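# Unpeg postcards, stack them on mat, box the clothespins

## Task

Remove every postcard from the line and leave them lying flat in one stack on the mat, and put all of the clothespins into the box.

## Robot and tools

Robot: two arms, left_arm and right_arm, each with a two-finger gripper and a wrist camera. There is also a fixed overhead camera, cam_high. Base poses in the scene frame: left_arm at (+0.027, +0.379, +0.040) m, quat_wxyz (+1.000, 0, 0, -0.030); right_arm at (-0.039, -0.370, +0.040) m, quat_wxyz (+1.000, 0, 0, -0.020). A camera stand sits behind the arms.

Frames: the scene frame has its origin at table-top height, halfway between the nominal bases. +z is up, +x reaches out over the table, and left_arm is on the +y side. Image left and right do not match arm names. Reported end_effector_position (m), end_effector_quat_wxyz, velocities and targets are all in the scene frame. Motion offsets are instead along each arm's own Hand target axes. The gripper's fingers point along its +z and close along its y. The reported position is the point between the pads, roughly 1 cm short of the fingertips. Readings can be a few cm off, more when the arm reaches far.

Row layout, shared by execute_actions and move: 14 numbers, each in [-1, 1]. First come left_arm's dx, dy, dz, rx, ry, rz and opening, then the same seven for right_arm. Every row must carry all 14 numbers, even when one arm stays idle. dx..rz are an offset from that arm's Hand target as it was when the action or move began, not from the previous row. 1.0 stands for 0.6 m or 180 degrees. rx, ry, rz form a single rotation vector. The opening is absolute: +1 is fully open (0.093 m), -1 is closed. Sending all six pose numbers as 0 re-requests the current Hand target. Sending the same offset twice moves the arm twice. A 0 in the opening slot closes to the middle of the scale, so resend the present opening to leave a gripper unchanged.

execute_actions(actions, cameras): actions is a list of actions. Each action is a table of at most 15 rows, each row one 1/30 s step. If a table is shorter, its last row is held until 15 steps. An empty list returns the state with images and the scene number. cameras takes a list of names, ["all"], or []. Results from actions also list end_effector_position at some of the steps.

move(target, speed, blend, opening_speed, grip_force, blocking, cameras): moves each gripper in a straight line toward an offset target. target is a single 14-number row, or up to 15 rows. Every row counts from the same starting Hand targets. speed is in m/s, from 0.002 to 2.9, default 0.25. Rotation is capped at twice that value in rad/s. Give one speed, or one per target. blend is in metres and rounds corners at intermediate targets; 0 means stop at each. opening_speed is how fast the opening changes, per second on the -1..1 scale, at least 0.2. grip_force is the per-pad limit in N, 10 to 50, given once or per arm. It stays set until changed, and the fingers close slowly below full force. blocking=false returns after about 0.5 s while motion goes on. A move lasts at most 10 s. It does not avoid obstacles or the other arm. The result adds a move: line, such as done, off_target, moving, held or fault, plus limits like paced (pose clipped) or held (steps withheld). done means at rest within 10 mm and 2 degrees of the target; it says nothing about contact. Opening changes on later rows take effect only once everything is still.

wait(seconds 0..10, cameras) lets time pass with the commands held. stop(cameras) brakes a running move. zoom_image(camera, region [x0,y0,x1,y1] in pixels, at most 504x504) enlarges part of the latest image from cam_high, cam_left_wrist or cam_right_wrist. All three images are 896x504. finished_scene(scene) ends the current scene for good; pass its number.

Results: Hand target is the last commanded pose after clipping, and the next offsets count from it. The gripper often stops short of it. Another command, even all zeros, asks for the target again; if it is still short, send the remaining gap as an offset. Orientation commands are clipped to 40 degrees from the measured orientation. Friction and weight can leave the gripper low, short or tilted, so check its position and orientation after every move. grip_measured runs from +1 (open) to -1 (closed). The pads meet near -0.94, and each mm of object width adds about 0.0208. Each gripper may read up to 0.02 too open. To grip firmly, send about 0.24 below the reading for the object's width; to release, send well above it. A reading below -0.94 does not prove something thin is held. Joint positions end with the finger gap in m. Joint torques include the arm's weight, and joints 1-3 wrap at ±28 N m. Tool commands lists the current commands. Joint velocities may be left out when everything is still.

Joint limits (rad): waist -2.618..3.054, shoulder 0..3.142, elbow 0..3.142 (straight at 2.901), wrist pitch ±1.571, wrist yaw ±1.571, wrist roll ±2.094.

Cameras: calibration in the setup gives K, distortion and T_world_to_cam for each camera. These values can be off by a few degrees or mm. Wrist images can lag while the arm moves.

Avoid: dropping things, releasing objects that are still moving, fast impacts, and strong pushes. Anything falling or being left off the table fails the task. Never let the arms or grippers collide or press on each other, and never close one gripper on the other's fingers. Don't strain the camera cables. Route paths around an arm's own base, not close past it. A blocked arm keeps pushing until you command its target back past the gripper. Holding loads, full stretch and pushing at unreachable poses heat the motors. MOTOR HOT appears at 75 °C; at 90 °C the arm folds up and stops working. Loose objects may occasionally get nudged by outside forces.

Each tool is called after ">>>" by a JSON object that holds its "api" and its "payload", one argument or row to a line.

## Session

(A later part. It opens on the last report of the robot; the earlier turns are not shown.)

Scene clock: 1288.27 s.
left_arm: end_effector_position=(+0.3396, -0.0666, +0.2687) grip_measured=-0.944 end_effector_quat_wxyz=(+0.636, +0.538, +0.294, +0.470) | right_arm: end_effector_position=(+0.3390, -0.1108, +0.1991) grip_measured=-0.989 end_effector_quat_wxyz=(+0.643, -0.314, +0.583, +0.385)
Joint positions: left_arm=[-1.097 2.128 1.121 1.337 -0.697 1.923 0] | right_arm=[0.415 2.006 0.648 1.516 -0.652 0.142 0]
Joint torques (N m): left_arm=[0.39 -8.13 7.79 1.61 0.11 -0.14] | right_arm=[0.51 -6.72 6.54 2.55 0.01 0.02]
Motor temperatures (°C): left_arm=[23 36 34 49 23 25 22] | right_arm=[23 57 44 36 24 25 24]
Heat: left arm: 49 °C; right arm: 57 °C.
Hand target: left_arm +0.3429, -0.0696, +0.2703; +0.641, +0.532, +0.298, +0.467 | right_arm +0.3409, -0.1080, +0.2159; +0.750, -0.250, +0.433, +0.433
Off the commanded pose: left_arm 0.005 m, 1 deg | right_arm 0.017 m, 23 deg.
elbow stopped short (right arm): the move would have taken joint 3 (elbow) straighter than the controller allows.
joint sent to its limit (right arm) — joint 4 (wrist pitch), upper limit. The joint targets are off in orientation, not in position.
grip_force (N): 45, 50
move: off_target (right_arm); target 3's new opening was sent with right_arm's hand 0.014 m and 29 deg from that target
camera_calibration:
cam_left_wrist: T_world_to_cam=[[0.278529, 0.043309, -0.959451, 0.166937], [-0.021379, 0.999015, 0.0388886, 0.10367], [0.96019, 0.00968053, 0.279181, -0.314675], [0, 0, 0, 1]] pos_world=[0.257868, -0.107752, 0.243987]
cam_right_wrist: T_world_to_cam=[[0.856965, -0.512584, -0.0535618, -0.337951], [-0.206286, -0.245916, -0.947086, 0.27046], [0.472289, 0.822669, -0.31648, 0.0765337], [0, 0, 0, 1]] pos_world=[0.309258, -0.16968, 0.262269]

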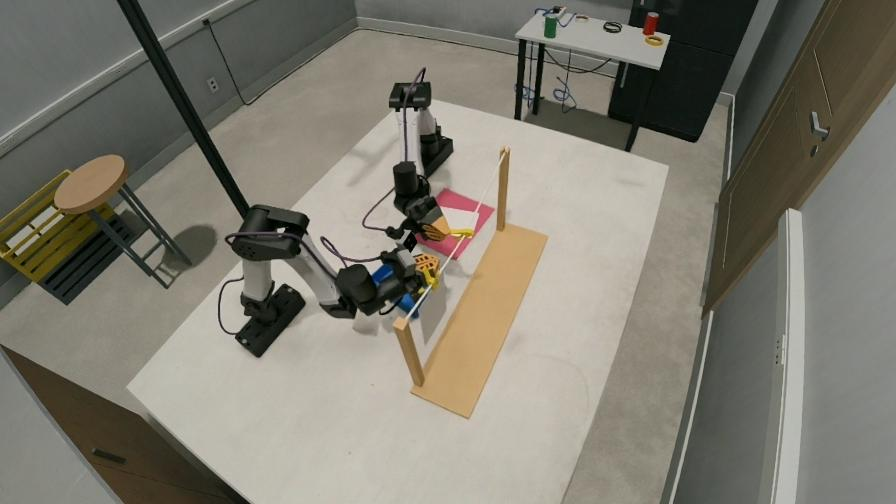

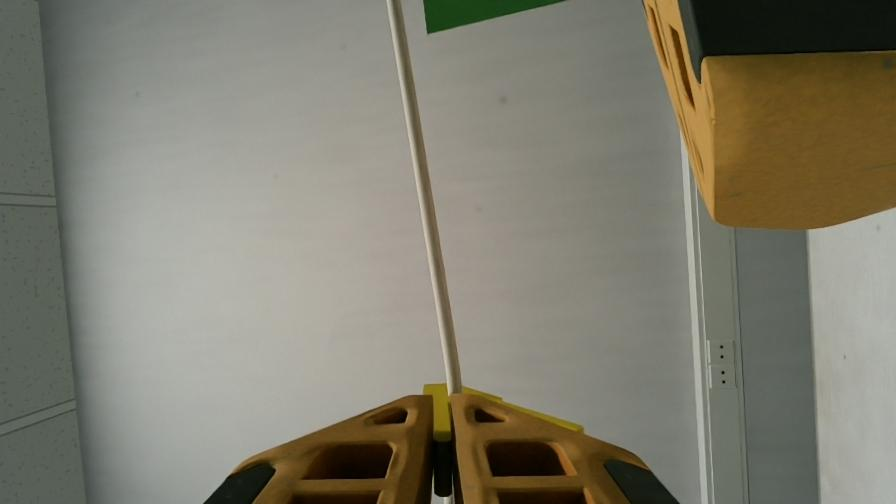

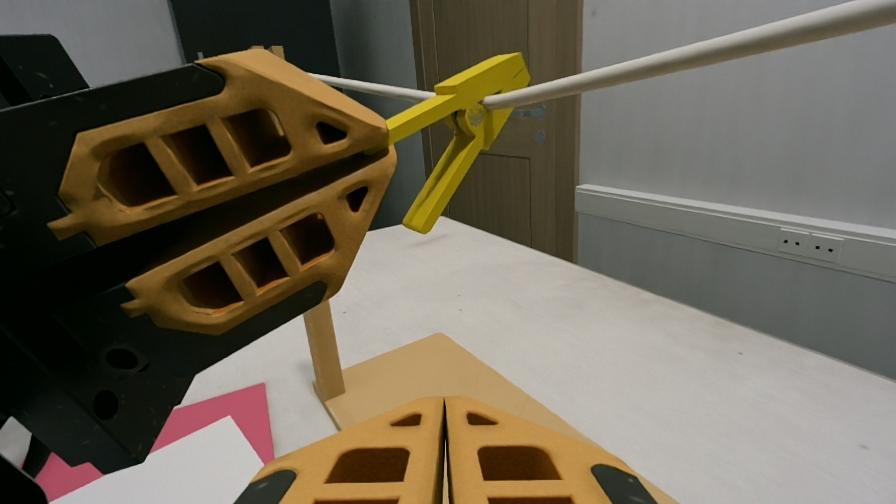

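>>> {"api": "move", "payload": {
  "target": [
    [0,0,0,0,0,0,-0.95,-0.0015,-0.0535,0.0945,0.007,0.127,0.013,-1],
    [0,0,0,0,0,0,-0.95,0.0163,-0.0228,0.1337,0.007,0.127,0.013,-1]
  ],
  "speed": 0.08,
  "cameras": ["cam_right_wrist","cam_high"]
}}

>>> {"api": "zoom_image", "payload": {
  "camera": "cam_high",
  "region": [370, 140, 530, 300]
}}

Scene clock: 1321.80 s.
left_arm: end_effector_position=(+0.3410, -0.0653, +0.2686) grip_measured=-0.944 end_effector_quat_wxyz=(+0.634, +0.537, +0.296, +0.471) | right_arm: end_effector_position=(+0.3892, -0.0607, +0.2363) grip_measured=-0.989 end_effector_quat_wxyz=(+0.633, -0.305, +0.598, +0.385)
Joint positions: left_arm=[-1.095 2.128 1.121 1.337 -0.7 1.923 0] | right_arm=[0.494 2.006 0.957 1.166 -0.56 0.138 0]
Joint torques (N m): left_arm=[0.21 -8.05 7.84 1.6 0.13 -0.15] | right_arm=[1.65 -8.31 9.02 1.98 -0.05 -0.21]
Motor temperatures (°C): left_arm=[23 36 35 48 23 25 22] | right_arm=[23 52 43 42 24 25 24]
Heat: left arm: 48 °C; right arm: 52 °C.
Hand target: left_arm +0.3429, -0.0696, +0.2702; +0.641, +0.532, +0.299, +0.467 | right_arm +0.3899, -0.0504, +0.2477; +0.643, -0.314, +0.582, +0.386
Off the commanded pose: left_arm 0.005 m, 1 deg | right_arm 0.015 m, 2 deg.
grip_force (N): 45, 50
move: off_target (right_arm)
camera_calibration:
cam_right_wrist: T_world_to_cam=[[0.848025, -0.52336, -0.0833503, -0.343342], [-0.24585, -0.249178, -0.936733, 0.341157], [0.46948, 0.814864, -0.339978, 0.0294766], [0, 0, 0, 1]] pos_world=[0.361197, -0.118702, 0.300976]
Images, in order (width x height): cam_high 896x504, cam_right_wrist 896x504.

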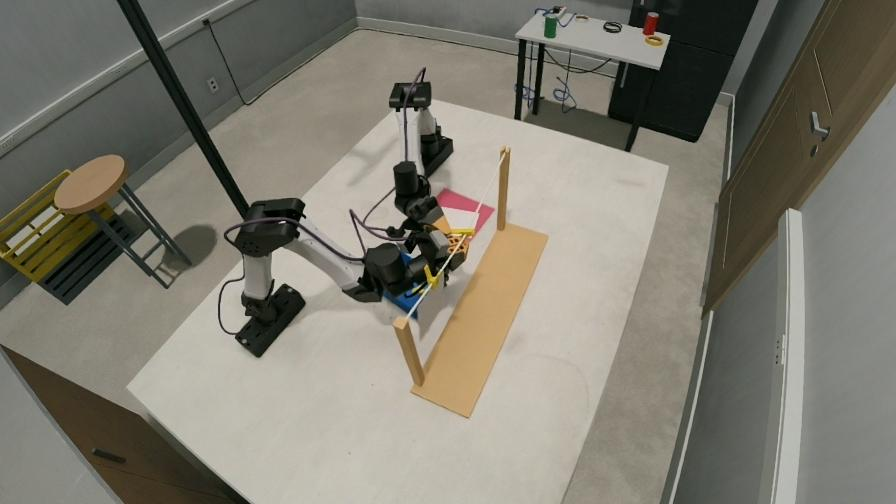

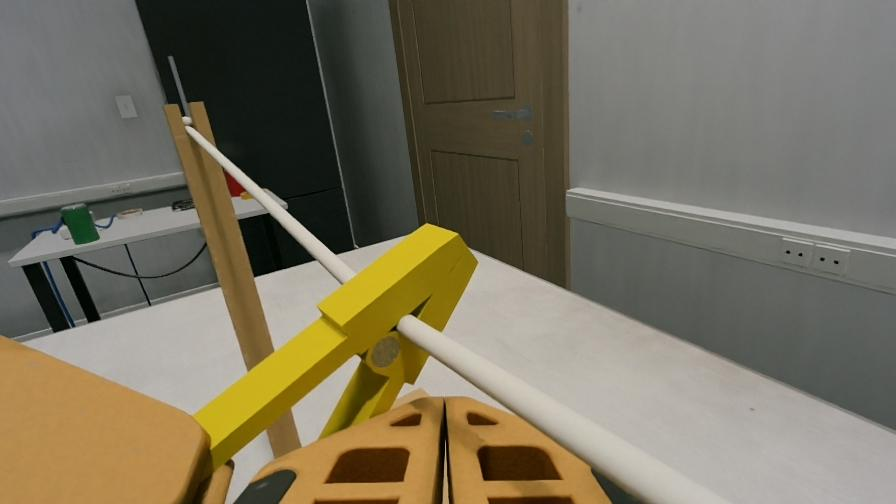

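Scaled by 3.150 from the camera's 896x504 image, which has a finer 1280x720 frame.

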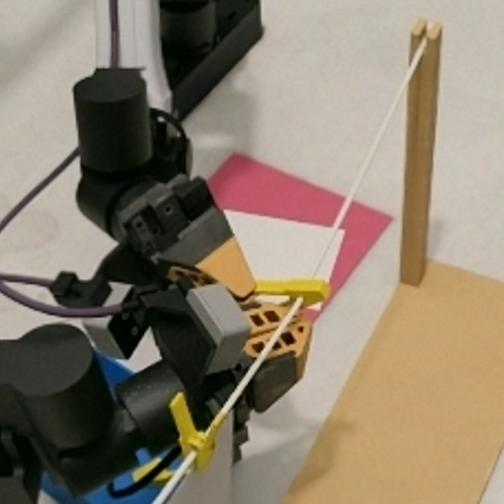

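>>> {"api": "move", "payload": {
  "target": [
    [0,0,0,0,0,0,-0.95,0.001,0.005,0.0085,0,0,0,-1],
    [0,0,0,0,0,0,-0.95,-0.016,0.0373,-0.0082,0,0,0,-1]
  ],
  "speed": 0.05,
  "cameras": ["cam_right_wrist","cam_left_wrist"]
}}

>>> {"api": "zoom_image", "payload": {
  "camera": "cam_right_wrist",
  "region": [150, 180, 550, 480]
}}

Scene clock: 1328.57 s.
left_arm: end_effector_position=(+0.3427, -0.0629, +0.2688) grip_measured=-0.944 end_effector_quat_wxyz=(+0.632, +0.534, +0.301, +0.474) | right_arm: end_effector_position=(+0.3883, -0.0594, +0.2366) grip_measured=-0.989 end_effector_quat_wxyz=(+0.638, -0.289, +0.611, +0.368)
Joint positions: left_arm=[-1.093 2.128 1.121 1.34 -0.711 1.923 0] | right_arm=[0.519 1.981 0.938 1.14 -0.484 0.128 0]
Joint torques (N m): left_arm=[-0.09 -8.08 7.84 1.58 0.22 -0.16] | right_arm=[3.08 -12.27 5.56 2.13 -0.41 -0.12]
Heat: left arm: 48 °C; right arm: 52 °C.
Hand target: left_arm +0.3429, -0.0696, +0.2702; +0.641, +0.532, +0.299, +0.467 | right_arm +0.3679, -0.0445, +0.2576; +0.643, -0.314, +0.582, +0.386
Off the commanded pose: left_arm 0.007 m, 1 deg | right_arm 0.033 m, 5 deg.
grip_force (N): 45, 50
move: off_target (right_arm)
camera_calibration:
cam_left_wrist: T_world_to_cam=[[0.274799, 0.0442164, -0.960485, 0.167492], [-0.0391884, 0.998627, 0.0347603, 0.107179], [0.960703, 0.0280877, 0.276154, -0.315956], [0, 0, 0, 1]] pos_world=[0.261714, -0.105563, 0.2444]
cam_right_wrist: T_world_to_cam=[[0.818357, -0.567629, -0.0899407, -0.33142], [-0.270437, -0.242255, -0.93176, 0.350315], [0.507105, 0.786835, -0.351759, 0.0154426], [0, 0, 0, 1]] pos_world=[0.358127, -0.115409, 0.302033]
Images, in order (width x height): cam_left_wrist 896x504, cam_right_wrist 896x504.

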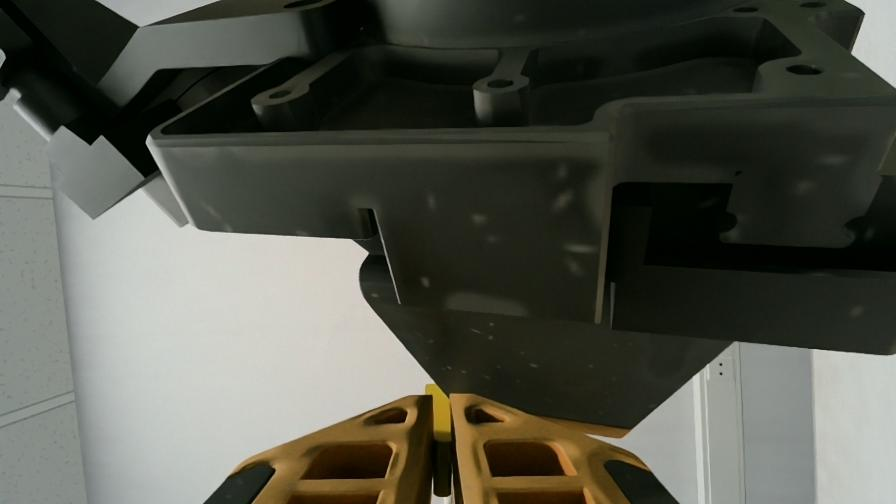

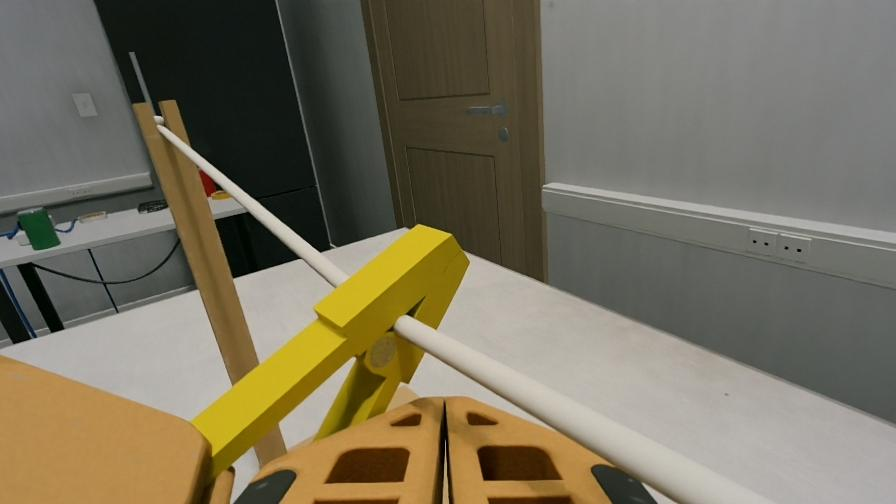

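Scaled by 1.260 from the camera's 896x504 image, which has a finer 1280x720 frame.

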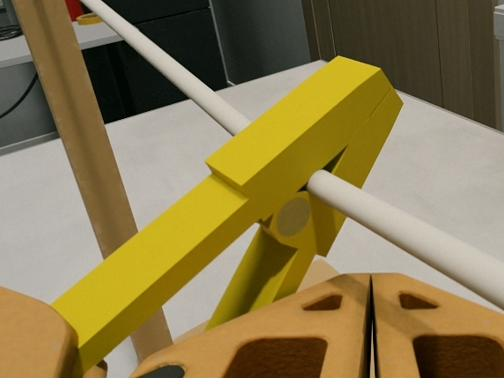

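>>> {"api": "move", "payload": {
  "target": [
    [0,0,0,0,0,0,-0.95,0.0205,-0.058,-0.0173,0,0,0,-1],
    [0,0,0,0,0,0,-0.95,0.0285,-0.07,-0.15,0,0,0,-1]
  ],
  "speed": 0.12,
  "cameras": ["cam_right_wrist"]
}}

Scene clock: 1342.87 s.
left_arm: end_effector_position=(+0.3427, -0.0632, +0.2685) grip_measured=-0.944 end_effector_quat_wxyz=(+0.632, +0.535, +0.300, +0.474) | right_arm: end_effector_position=(+0.3633, -0.1375, +0.2118) grip_measured=-0.989 end_effector_quat_wxyz=(+0.632, -0.313, +0.597, +0.383)
Joint positions: left_arm=[-1.093 2.128 1.121 1.339 -0.709 1.923 0] | right_arm=[0.313 1.951 0.713 1.364 -0.749 0.148 0]
Joint torques (N m): left_arm=[-0.03 -8.03 7.76 1.61 0.2 -0.11] | right_arm=[-0.64 -10.43 4.45 2.1 -0.17 0.13]
Heat: left arm: 48 °C; right arm: 53 °C.
Hand target: left_arm +0.3429, -0.0697, +0.2702; +0.641, +0.532, +0.299, +0.467 | right_arm +0.3588, -0.1403, +0.2275; +0.643, -0.314, +0.582, +0.386
Off the commanded pose: left_arm 0.007 m, 1 deg | right_arm 0.017 m, 2 deg.
grip_force (N): 45, 50
move: off_target (right_arm)
camera_calibration:
cam_right_wrist: T_world_to_cam=[[0.852733, -0.517596, -0.0702915, -0.367297], [-0.237107, -0.263651, -0.935023, 0.287169], [0.465432, 0.813992, -0.34755, 0.0988769], [0, 0, 0, 1]] pos_world=[0.335276, -0.194884, 0.277057]
Images, in order (width x height): cam_right_wrist 896x504.

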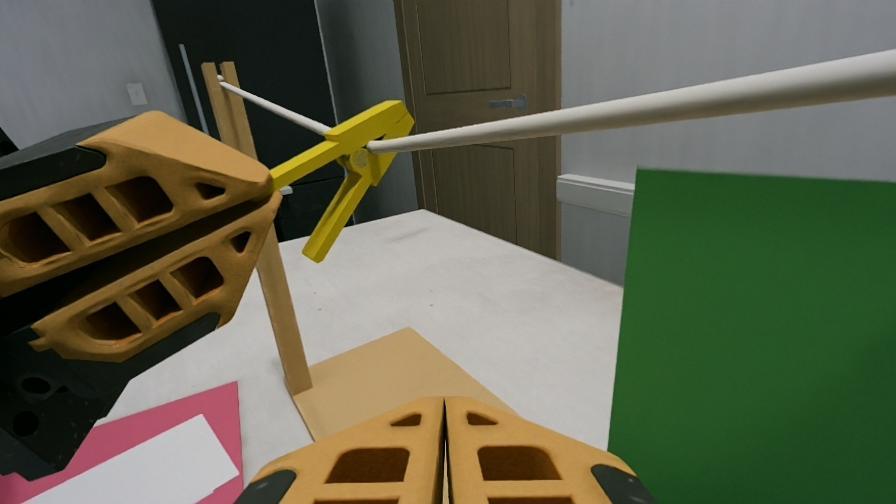

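>>> {"api": "move", "payload": {
  "target": [-0.0288,-0.0207,-0.0657,0,0,0,-0.95,0,0,0,0,0,0,-1],
  "speed": 0.06,
  "cameras": ["cam_right_wrist","cam_high"]
}}

Scene clock: 1350.20 s.
left_arm: end_effector_position=(+0.3139, -0.0653, +0.2644) grip_measured=-0.944 end_effector_quat_wxyz=(+0.646, +0.519, +0.303, +0.471) | right_arm: end_effector_position=(+0.3633, -0.1375, +0.2119) grip_measured=-0.989 end_effector_quat_wxyz=(+0.632, -0.313, +0.597, +0.383)
Joint positions: left_arm=[-1.158 2.151 1.084 1.464 -0.765 1.954 0] | right_arm=[0.313 1.951 0.713 1.365 -0.749 0.148 0]
Joint torques (N m): left_arm=[-1.91 -6.58 3.89 1.7 0.01 -0.03] | right_arm=[-0.61 -10.47 4.45 2.09 -0.16 0.12]
Heat: left arm: 48 °C; right arm: 54 °C.
Hand target: left_arm +0.3050, -0.0696, +0.2463; +0.641, +0.531, +0.299, +0.467 | right_arm +0.3589, -0.1403, +0.2276; +0.643, -0.314, +0.582, +0.386
Off the commanded pose: left_arm 0.021 m, 2 deg | right_arm 0.016 m, 2 deg.
grip_force (N): 45, 50
move: off_target (left_arm, right_arm)
camera_calibration:
cam_right_wrist: T_world_to_cam=[[0.85298, -0.517214, -0.0700992, -0.367351], [-0.236585, -0.26342, -0.935221, 0.287189], [0.465244, 0.814309, -0.347057, 0.0989005], [0, 0, 0, 1]] pos_world=[0.335275, -0.194883, 0.277159]
Images, in order (width x height): cam_high 896x504, cam_right_wrist 896x504.

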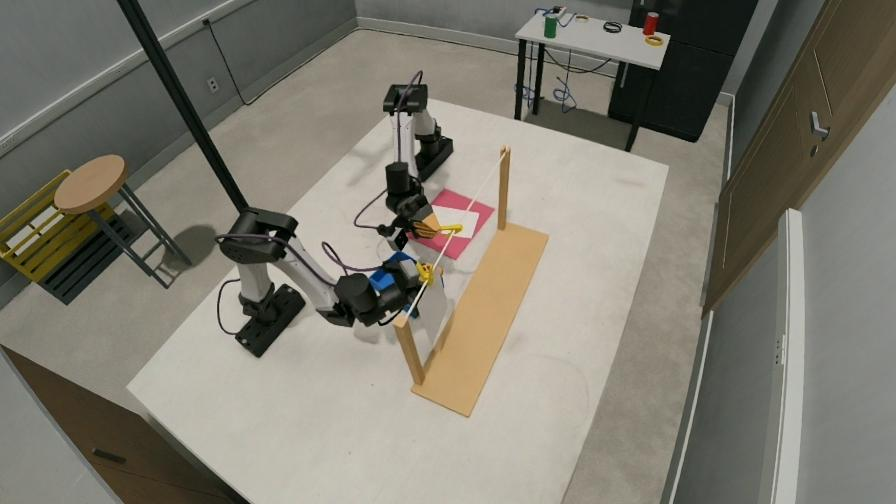

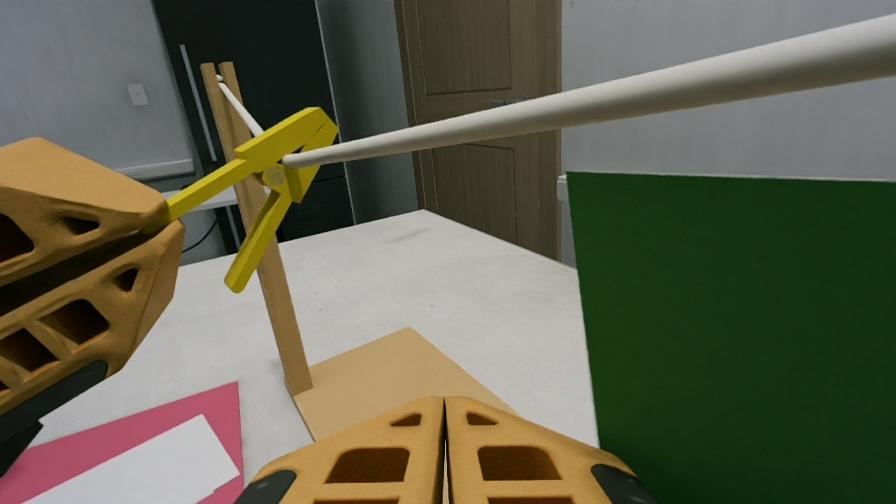

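>>> {"api": "move", "payload": {
  "target": [
    [0,0,0,0,0,0,-0.95,-0.027,0.0203,-0.1247,-0.0388,-0.0728,0.4772,0.3],
    [0,0,0,0,0,0,-0.95,-0.0138,0.1,0.0195,-0.0388,-0.0728,0.4772,0.3]
  ],
  "speed": [0.25,0.15],
  "cameras": ["cam_right_wrist","cam_high"]
}}

>>> {"api": "zoom_image", "payload": {
  "camera": "cam_high",
  "region": [350, 140, 530, 320]
}}

Scene clock: 1406.43 s.
left_arm: end_effector_position=(+0.3139, -0.0653, +0.2646) grip_measured=-0.944 end_effector_quat_wxyz=(+0.646, +0.519, +0.302, +0.471) | right_arm: end_effector_position=(+0.3105, -0.1035, +0.2213) grip_measured=+0.299 end_effector_quat_wxyz=(+0.213, +0.215, +0.612, +0.731)
Joint positions: left_arm=[-1.158 2.151 1.084 1.464 -0.765 1.955 0] | right_arm=[0.517 1.87 0.529 1.52 -0.466 1.706 0.06]
Joint torques (N m): left_arm=[-1.8 -6.61 3.82 1.67 0.02 -0.01] | right_arm=[0.51 -5.83 6.91 2.61 0.01 -0.27]
Motor temperatures (°C): left_arm=[23 35 32 44 23 25 22] | right_arm=[23 56 38 43 24 25 24]
Heat: left arm: 44 °C; right arm: 56 °C.
Hand target: left_arm +0.3050, -0.0696, +0.2463; +0.641, +0.532, +0.299, +0.467 | right_arm +0.3129, -0.1011, +0.2399; +0.247, +0.173, +0.547, +0.781
Off the commanded pose: left_arm 0.021 m, 2 deg | right_arm 0.019 m, 11 deg.
joint sent to its limit (right arm) — joint 4 (wrist pitch), upper limit. The joint targets are off in orientation, not in position.
grip_force (N): 45, 50
move: off_target (left_arm, right_arm)
camera_calibration:
cam_right_wrist: T_world_to_cam=[[0.0372478, 0.158665, -0.98663, 0.221916], [-0.985617, 0.168694, -0.0100809, 0.364986], [0.164839, 0.972814, 0.162667, 0.0959497], [0, 0, 0, 1]] pos_world=[0.335654, -0.190123, 0.20702]
Images, in order (width x height): cam_high 896x504, cam_right_wrist 896x504.

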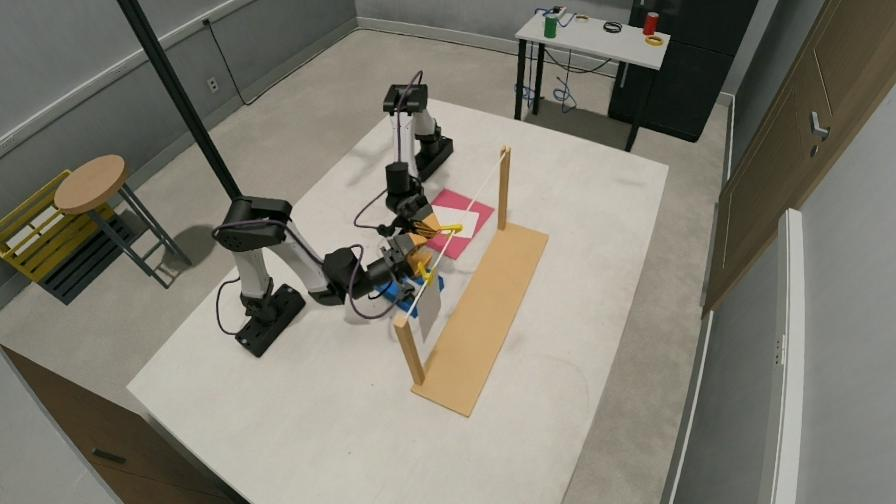

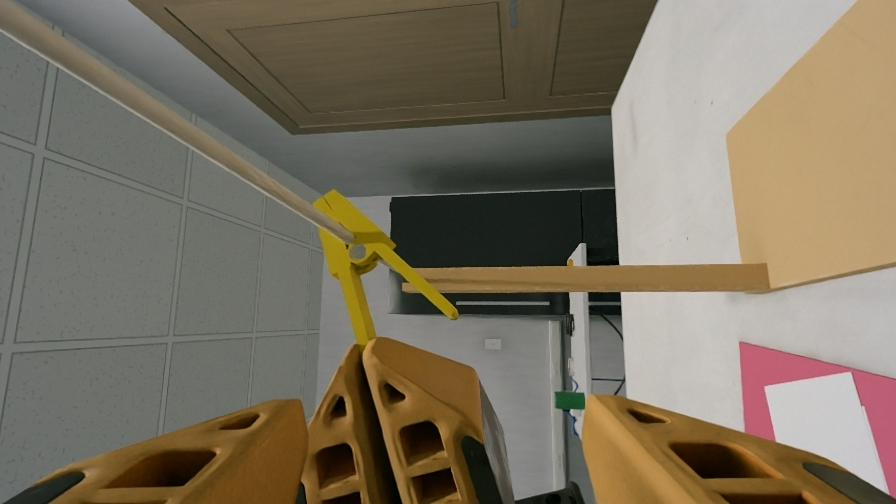

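Scaled by 2.800 from the camera's 896x504 image, which has a finer 1280x720 frame.

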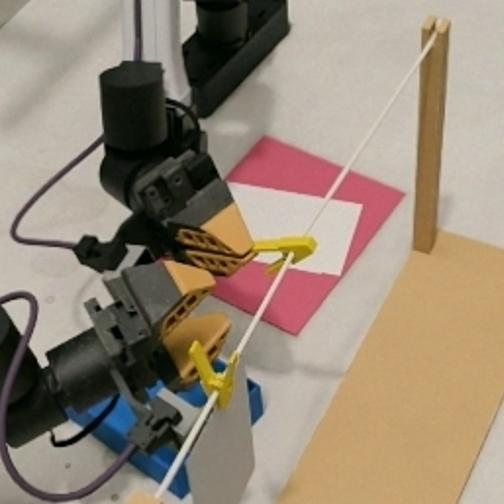

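>>> {"api": "move", "payload": {
  "target": [0,0,0,0,0,0,-0.95,0.001,0.0073,0.1,0,0,0,0.3],
  "speed": 0.08,
  "cameras": ["cam_right_wrist"]
}}

Scene clock: 1422.63 s.
left_arm: end_effector_position=(+0.3139, -0.0653, +0.2646) grip_measured=-0.944 end_effector_quat_wxyz=(+0.646, +0.519, +0.302, +0.471) | right_arm: end_effector_position=(+0.3439, -0.0580, +0.2452) grip_measured=+0.299 end_effector_quat_wxyz=(+0.231, +0.193, +0.578, +0.759)
Joint positions: left_arm=[-1.158 2.151 1.084 1.464 -0.765 1.955 0] | right_arm=[0.595 2.009 0.772 1.52 -0.383 1.706 0.06]
Joint torques (N m): left_arm=[-1.88 -6.74 3.88 1.67 0.02 -0.04] | right_arm=[0.58 -7.3 7.49 2.54 0.03 -0.06]
Heat: left arm: 43 °C; right arm: 52 °C.
Hand target: left_arm +0.3050, -0.0696, +0.2463; +0.641, +0.532, +0.299, +0.467 | right_arm +0.3440, -0.0558, +0.2645; +0.247, +0.173, +0.547, +0.781
Off the commanded pose: left_arm 0.021 m, 2 deg | right_arm 0.019 m, 5 deg.
joint sent to its limit (right arm) — joint 4 (wrist pitch), upper limit. The joint targets still meet the commanded pose.
grip_force (N): 45, 50
move: off_target (left_arm, right_arm)
camera_calibration:
cam_right_wrist: T_world_to_cam=[[0.116603, 0.224308, -0.967517, 0.208921], [-0.98156, 0.1746, -0.0778163, 0.406078], [0.151474, 0.95875, 0.24053, 0.0269965], [0, 0, 0, 1]] pos_world=[0.37014, -0.143647, 0.227241]
Images, in order (width x height): cam_right_wrist 896x504.

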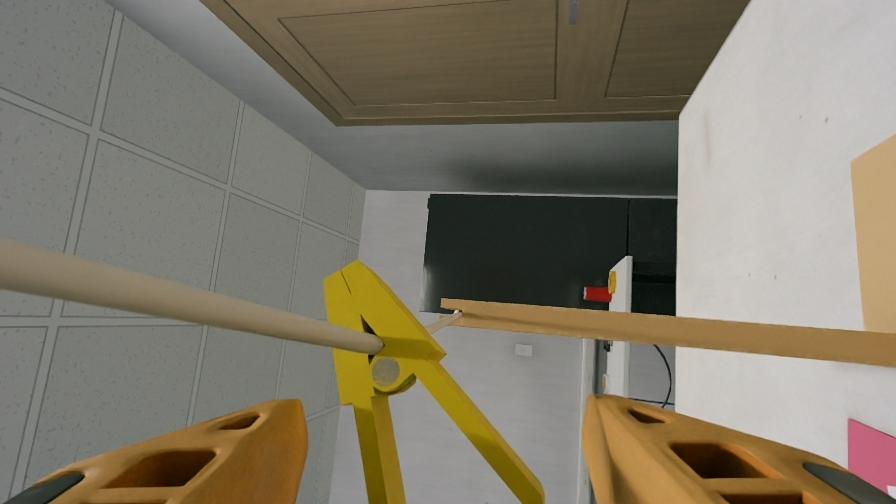

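>>> {"api": "move", "payload": {
  "target": [
    [0,0,0,0,0,0,-0.95,0,0.025,0.002,0,0,0,0.3],
    [0,0,0,0,0,0,-0.95,0,0.025,0.002,0,0,0,-0.7]
  ],
  "speed": 0.06,
  "opening_speed": 0.5,
  "cameras": ["cam_right_wrist","cam_high","cam_left_wrist"]
}}

>>> {"api": "zoom_image", "payload": {
  "camera": "cam_right_wrist",
  "region": [250, 250, 600, 500]
}}

Scene clock: 1434.30 s.
left_arm: end_effector_position=(+0.3139, -0.0650, +0.2650) grip_measured=-0.944 end_effector_quat_wxyz=(+0.648, +0.517, +0.304, +0.469) | right_arm: end_effector_position=(+0.3436, -0.0583, +0.2476) grip_measured=-0.206 end_effector_quat_wxyz=(+0.232, +0.192, +0.576, +0.760)
Joint positions: left_arm=[-1.158 2.151 1.084 1.467 -0.766 1.95 0] | right_arm=[0.595 2.004 0.772 1.519 -0.382 1.706 0.035]
Joint torques (N m): left_arm=[-1.85 -6.72 3.89 1.65 0.03 0.01] | right_arm=[0.18 -10.86 7.08 2.29 0 0]
Motor temperatures (°C): left_arm=[23 34 32 43 23 25 22] | right_arm=[23 50 41 46 24 25 24]
Heat: left arm: 43 °C; right arm: 50 °C.
Hand target: left_arm +0.3051, -0.0695, +0.2463; +0.641, +0.531, +0.299, +0.467 | right_arm +0.3417, -0.0591, +0.2790; +0.247, +0.173, +0.547, +0.781
Off the commanded pose: left_arm 0.021 m, 2 deg | right_arm 0.031 m, 5 deg.
grip_force (N): 45, 50
move: off_target (left_arm, right_arm); target 2's new opening was sent with right_arm's hand 0.033 m and 5 deg from that target
camera_calibration:
cam_left_wrist: T_world_to_cam=[[0.291614, -0.00132478, -0.956535, 0.162625], [-0.0322773, 0.999416, -0.0112244, 0.118364], [0.955991, 0.0341476, 0.291401, -0.289311], [0, 0, 0, 1]] pos_world=[0.232975, -0.1082, 0.24119]
cam_right_wrist: T_world_to_cam=[[0.120386, 0.226782, -0.966477, 0.209883], [-0.981147, 0.175452, -0.0810441, 0.406719], [0.15119, 0.958012, 0.243628, 0.0260872], [0, 0, 0, 1]] pos_world=[0.36984, -0.143949, 0.229454]

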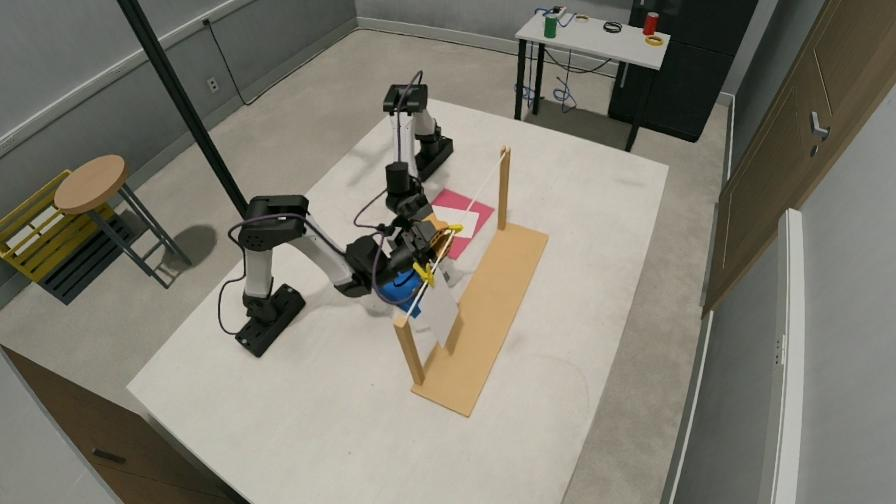

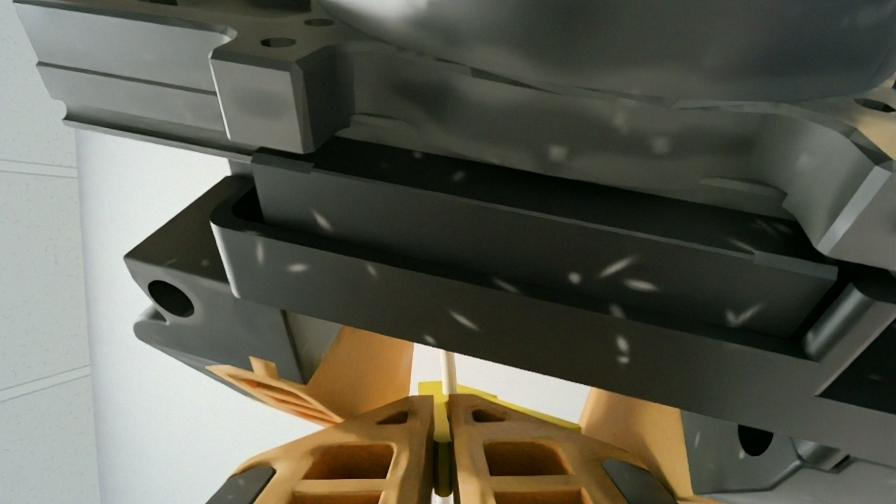

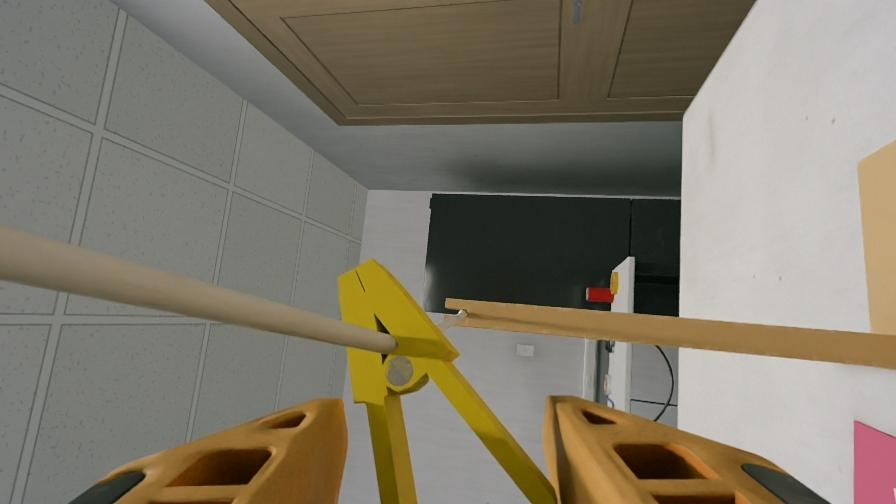

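Scaled by 1.440 from the camera's 896x504 image, which has a finer 1280x720 frame.

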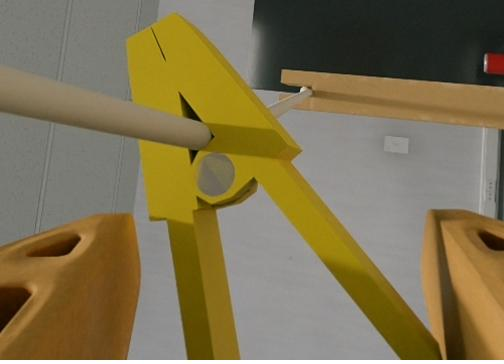

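>>> {"api": "move", "payload": {
  "target": [0,0,0,0,0,0,-0.95,0,0,0,0,0,0,0.2],
  "cameras": ["cam_right_wrist"]
}}

>>> {"api": "zoom_image", "payload": {
  "camera": "cam_left_wrist",
  "region": [300, 300, 720, 504]
}}

Scene clock: 1440.97 s.
left_arm: end_effector_position=(+0.3140, -0.0650, +0.2646) grip_measured=-0.943 end_effector_quat_wxyz=(+0.647, +0.518, +0.303, +0.471) | right_arm: end_effector_position=(+0.3437, -0.0584, +0.2476) grip_measured=+0.199 end_effector_quat_wxyz=(+0.232, +0.193, +0.576, +0.760)
Joint positions: left_arm=[-1.158 2.152 1.084 1.467 -0.766 1.955 0] | right_arm=[0.595 2.004 0.772 1.519 -0.382 1.707 0.055]
Joint torques (N m): left_arm=[-1.8 -6.79 3.88 1.65 0.03 -0.07] | right_arm=[0.18 -10.86 7.1 2.29 -0.01 -0.02]
Heat: left arm: 43 °C; right arm: 51 °C.
Hand target: left_arm +0.3051, -0.0695, +0.2464; +0.641, +0.531, +0.299, +0.467 | right_arm +0.3417, -0.0591, +0.2790; +0.247, +0.173, +0.547, +0.781
Off the commanded pose: left_arm 0.021 m, 2 deg | right_arm 0.031 m, 5 deg.
grip_force (N): 45, 50
move: off_target (left_arm, right_arm)
camera_calibration:
cam_right_wrist: T_world_to_cam=[[0.11954, 0.227472, -0.96642, 0.210186], [-0.981144, 0.175973, -0.0799418, 0.406534], [0.151879, 0.957753, 0.244218, 0.0256851], [0, 0, 0, 1]] pos_world=[0.369841, -0.14395, 0.229354]
Images, in order (width x height): cam_right_wrist 896x504.

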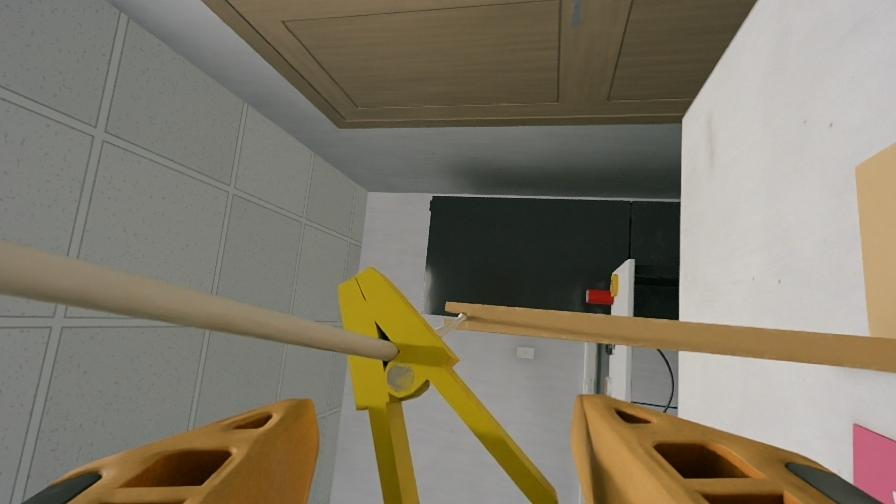

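This scene's latest camera images include none from cam_left_wrist. They are from: cam_right_wrist. cam_left_wrist's image comes with the result of a call that names it in "cameras".

>>> {"api": "move", "payload": {
  "target": [
    [0,0,0,0,0,0,-0.95,-0.0425,-0.004,-0.0865,0,0,0,0.2],
    [0,0,0,0,0,0,-0.95,-0.0603,0.009,-0.0687,0.0654,0.1352,0.0337,0.2]
  ],
  "speed": 0.12,
  "cameras": ["cam_right_wrist","cam_left_wrist"]
}}

Scene clock: 1460.30 s.
left_arm: end_effector_position=(+0.3139, -0.0649, +0.2649) grip_measured=-0.943 end_effector_quat_wxyz=(+0.647, +0.517, +0.303, +0.472) | right_arm: end_effector_position=(+0.3389, -0.1108, +0.2532) grip_measured=+0.199 end_effector_quat_wxyz=(+0.044, +0.075, +0.663, +0.744)
Joint positions: left_arm=[-1.158 2.152 1.084 1.469 -0.766 1.957 0] | right_arm=[0.302 1.949 0.895 1.311 -1.125 1.857 0.055]
Joint torques (N m): left_arm=[-1.84 -6.75 3.88 1.63 0.03 -0.07] | right_arm=[-1.09 -7.84 9.47 1.89 0.02 -0.03]
Heat: left arm: 43 °C; right arm: 51 °C.
Hand target: left_arm +0.3051, -0.0695, +0.2464; +0.641, +0.531, +0.299, +0.467 | right_arm +0.3479, -0.1131, +0.2700; +0.066, +0.057, +0.654, +0.752
Off the commanded pose: left_arm 0.021 m, 2 deg | right_arm 0.019 m, 4 deg.
grip_force (N): 45, 50
move: off_target (left_arm, right_arm)
camera_calibration:
cam_left_wrist: T_world_to_cam=[[0.294239, 0.0044381, -0.955722, 0.161793], [-0.034506, 0.999387, -0.00598252, 0.117528], [0.955109, 0.0347384, 0.294211, -0.289734], [0, 0, 0, 1]] pos_world=[0.233177, -0.108109, 0.240575]
cam_right_wrist: T_world_to_cam=[[-0.0427138, 0.110373, -0.992972, 0.276913], [-0.960823, -0.276963, 0.0105453, 0.331484], [-0.273852, 0.954521, 0.117879, 0.251193], [0, 0, 0, 1]] pos_world=[0.399115, -0.178524, 0.241861]
Images, in order (width x height): cam_left_wrist 896x504, cam_right_wrist 896x504.

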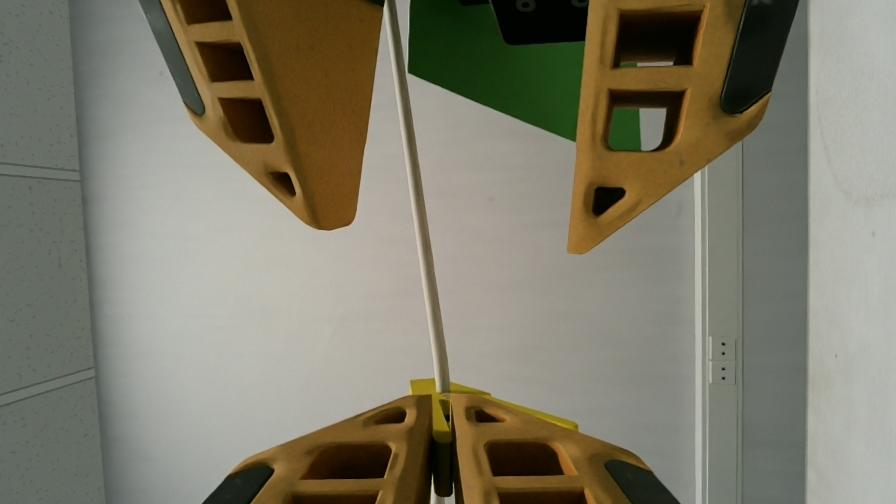

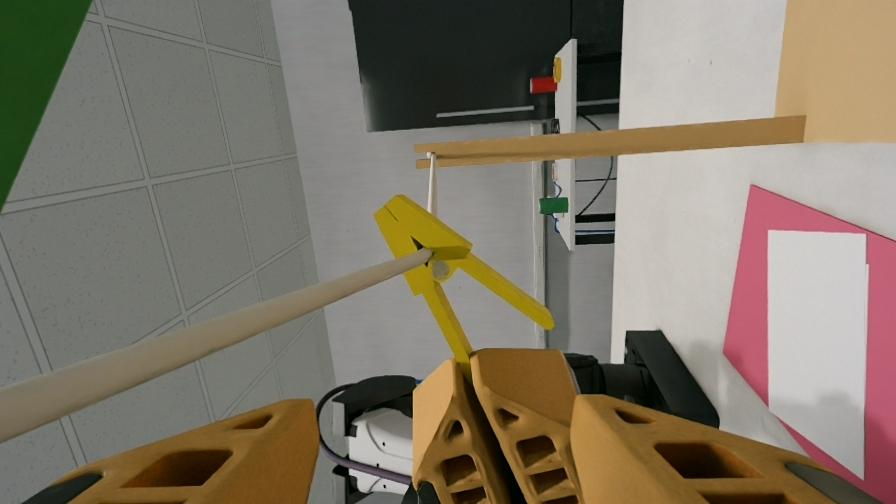

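>>> {"api": "move", "payload": {
  "target": [0,0,0,0,0,0,-0.95,0,-0.001,0.0917,0,0,0,0.2],
  "speed": 0.08,
  "cameras": ["cam_right_wrist","cam_left_wrist"]
}}

Scene clock: 1470.83 s.
left_arm: end_effector_position=(+0.3148, -0.0631, +0.2640) grip_measured=-0.943 end_effector_quat_wxyz=(+0.643, +0.517, +0.307, +0.475) | right_arm: end_effector_position=(+0.3494, -0.0668, +0.2639) grip_measured=+0.199 end_effector_quat_wxyz=(+0.038, +0.072, +0.662, +0.745)
Joint positions: left_arm=[-1.159 2.152 1.084 1.469 -0.779 1.96 0] | right_arm=[0.403 1.986 1.02 1.19 -1.036 1.822 0.055]
Joint torques (N m): left_arm=[-1.7 -6.87 3.75 1.65 0.14 -0.13] | right_arm=[1.28 -7.97 9.85 1.75 0.32 -0.39]
Heat: left arm: 43 °C; right arm: 51 °C.
Hand target: left_arm +0.3051, -0.0695, +0.2464; +0.641, +0.531, +0.299, +0.467 | right_arm +0.3575, -0.0593, +0.2771; +0.066, +0.057, +0.654, +0.752
Off the commanded pose: left_arm 0.021 m, 2 deg | right_arm 0.017 m, 4 deg.
grip_force (N): 45, 50
move: off_target (left_arm, right_arm)
camera_calibration:
cam_left_wrist: T_world_to_cam=[[0.290314, 0.00898122, -0.956889, 0.162514], [-0.047146, 0.998876, -0.00492846, 0.11954], [0.955769, 0.0465443, 0.290411, -0.288831], [0, 0, 0, 1]] pos_world=[0.234511, -0.107422, 0.239977]
cam_right_wrist: T_world_to_cam=[[-0.0472971, 0.114326, -0.992317, 0.284841], [-0.957706, -0.287475, 0.0125271, 0.3513], [-0.283834, 0.95094, 0.123087, 0.212679], [0, 0, 0, 1]] pos_world=[0.41028, -0.13382, 0.252074]
Images, in order (width x height): cam_left_wrist 896x504, cam_right_wrist 896x504.

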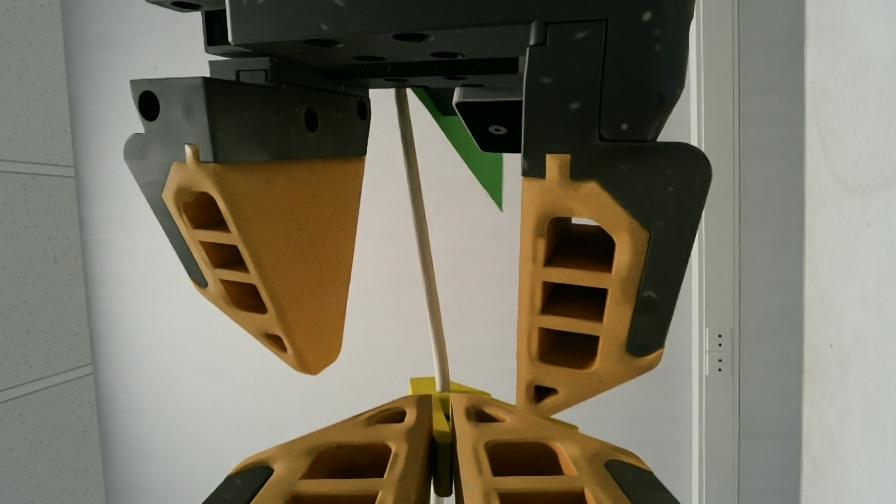

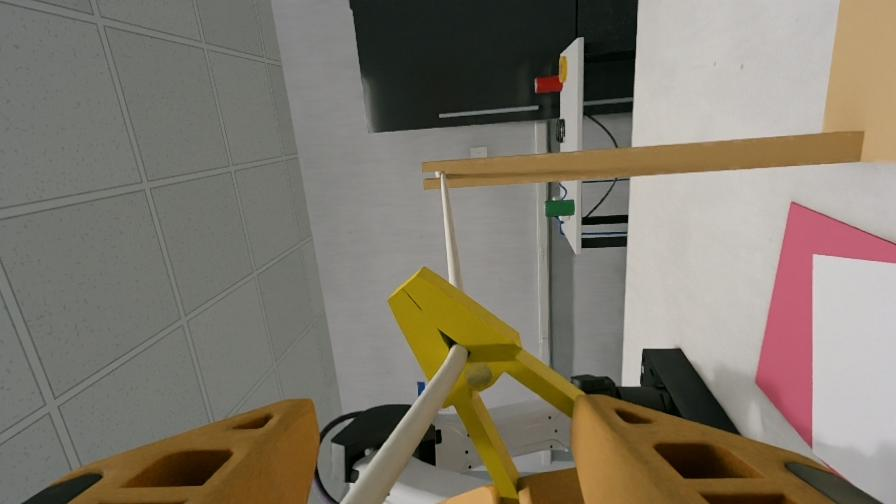

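>>> {"api": "move", "payload": {
  "target": [
    [0,0,-0.0417,0,0,0,-0.95,0,0,-0.0417,0,0,0,0.4],
    [0,0,-0.0417,0,0,0,-0.95,0,-0.022,-0.0417,0,0,0,0.4],
    [0,0,0,0,0,0,-0.95,0,-0.022,0.013,0,0,0,0.4]
  ],
  "speed": 0.08,
  "cameras": ["cam_right_wrist","cam_left_wrist"]
}}

Scene clock: 1478.80 s.
left_arm: end_effector_position=(+0.3151, -0.0576, +0.2563) grip_measured=-0.942 end_effector_quat_wxyz=(+0.628, +0.525, +0.307, +0.485) | right_arm: end_effector_position=(+0.3514, -0.0601, +0.2562) grip_measured=+0.399 end_effector_quat_wxyz=(+0.046, +0.064, +0.660, +0.747)
Joint positions: left_arm=[-1.159 2.15 1.06 1.47 -0.798 1.977 0] | right_arm=[0.417 2.026 1.033 1.227 -1.023 1.806 0.064]
Joint torques (N m): left_arm=[-1.83 -6.65 5.68 1.6 0.32 -0.28] | right_arm=[1.84 -7.82 9.55 1.62 0.39 -0.31]
Heat: left arm: 44 °C; right arm: 51 °C.
Hand target: left_arm +0.3051, -0.0696, +0.2463; +0.641, +0.531, +0.299, +0.467 | right_arm +0.3591, -0.0500, +0.2651; +0.066, +0.057, +0.654, +0.752
Off the commanded pose: left_arm 0.018 m, 3 deg | right_arm 0.016 m, 3 deg.
grip_force (N): 45, 50
move: off_target (left_arm, right_arm)
camera_calibration:
cam_left_wrist: T_world_to_cam=[[0.282825, 0.0456774, -0.958083, 0.159782], [-0.068609, 0.99727, 0.0272924, 0.112446], [0.956715, 0.0580142, 0.285187, -0.2854], [0, 0, 0, 1]] pos_world=[0.235571, -0.10288, 0.231408]
cam_right_wrist: T_world_to_cam=[[-0.0238918, 0.11797, -0.99273, 0.268651], [-0.957844, -0.287075, -0.0110619, 0.361442], [-0.286293, 0.950616, 0.119855, 0.20943], [0, 0, 0, 1]] pos_world=[0.412582, -0.12702, 0.245594]
Images, in order (width x height): cam_left_wrist 896x504, cam_right_wrist 896x504.

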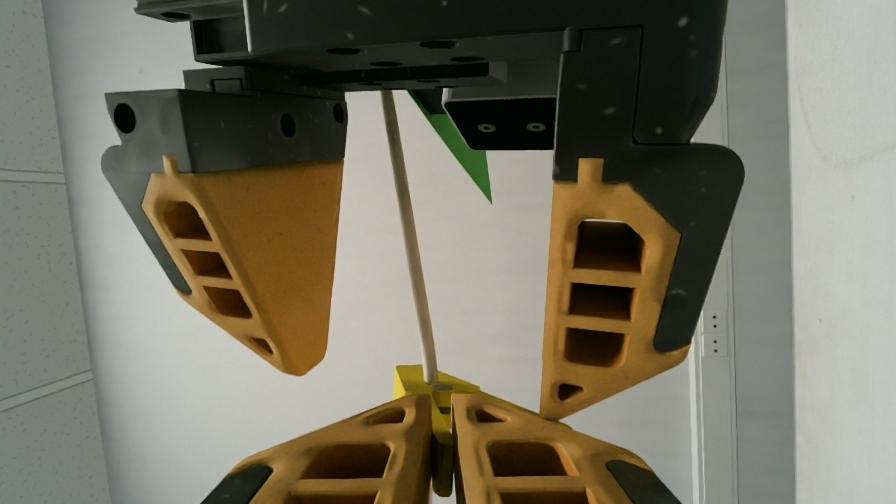

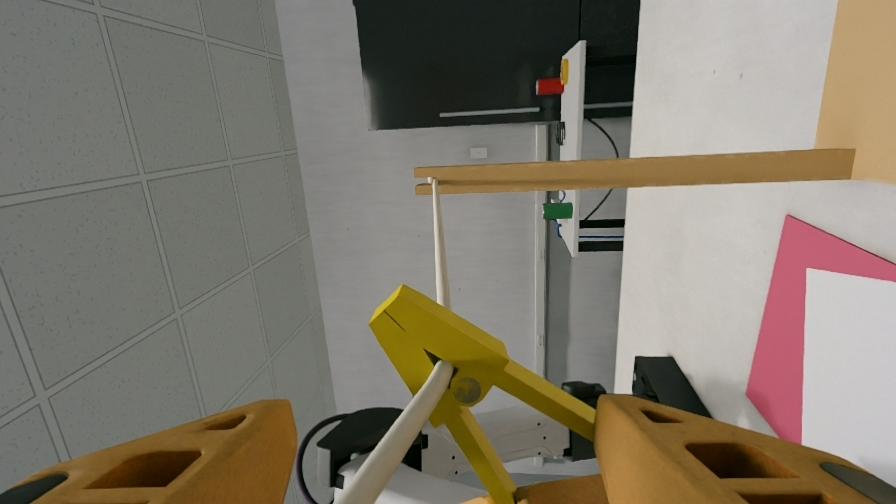

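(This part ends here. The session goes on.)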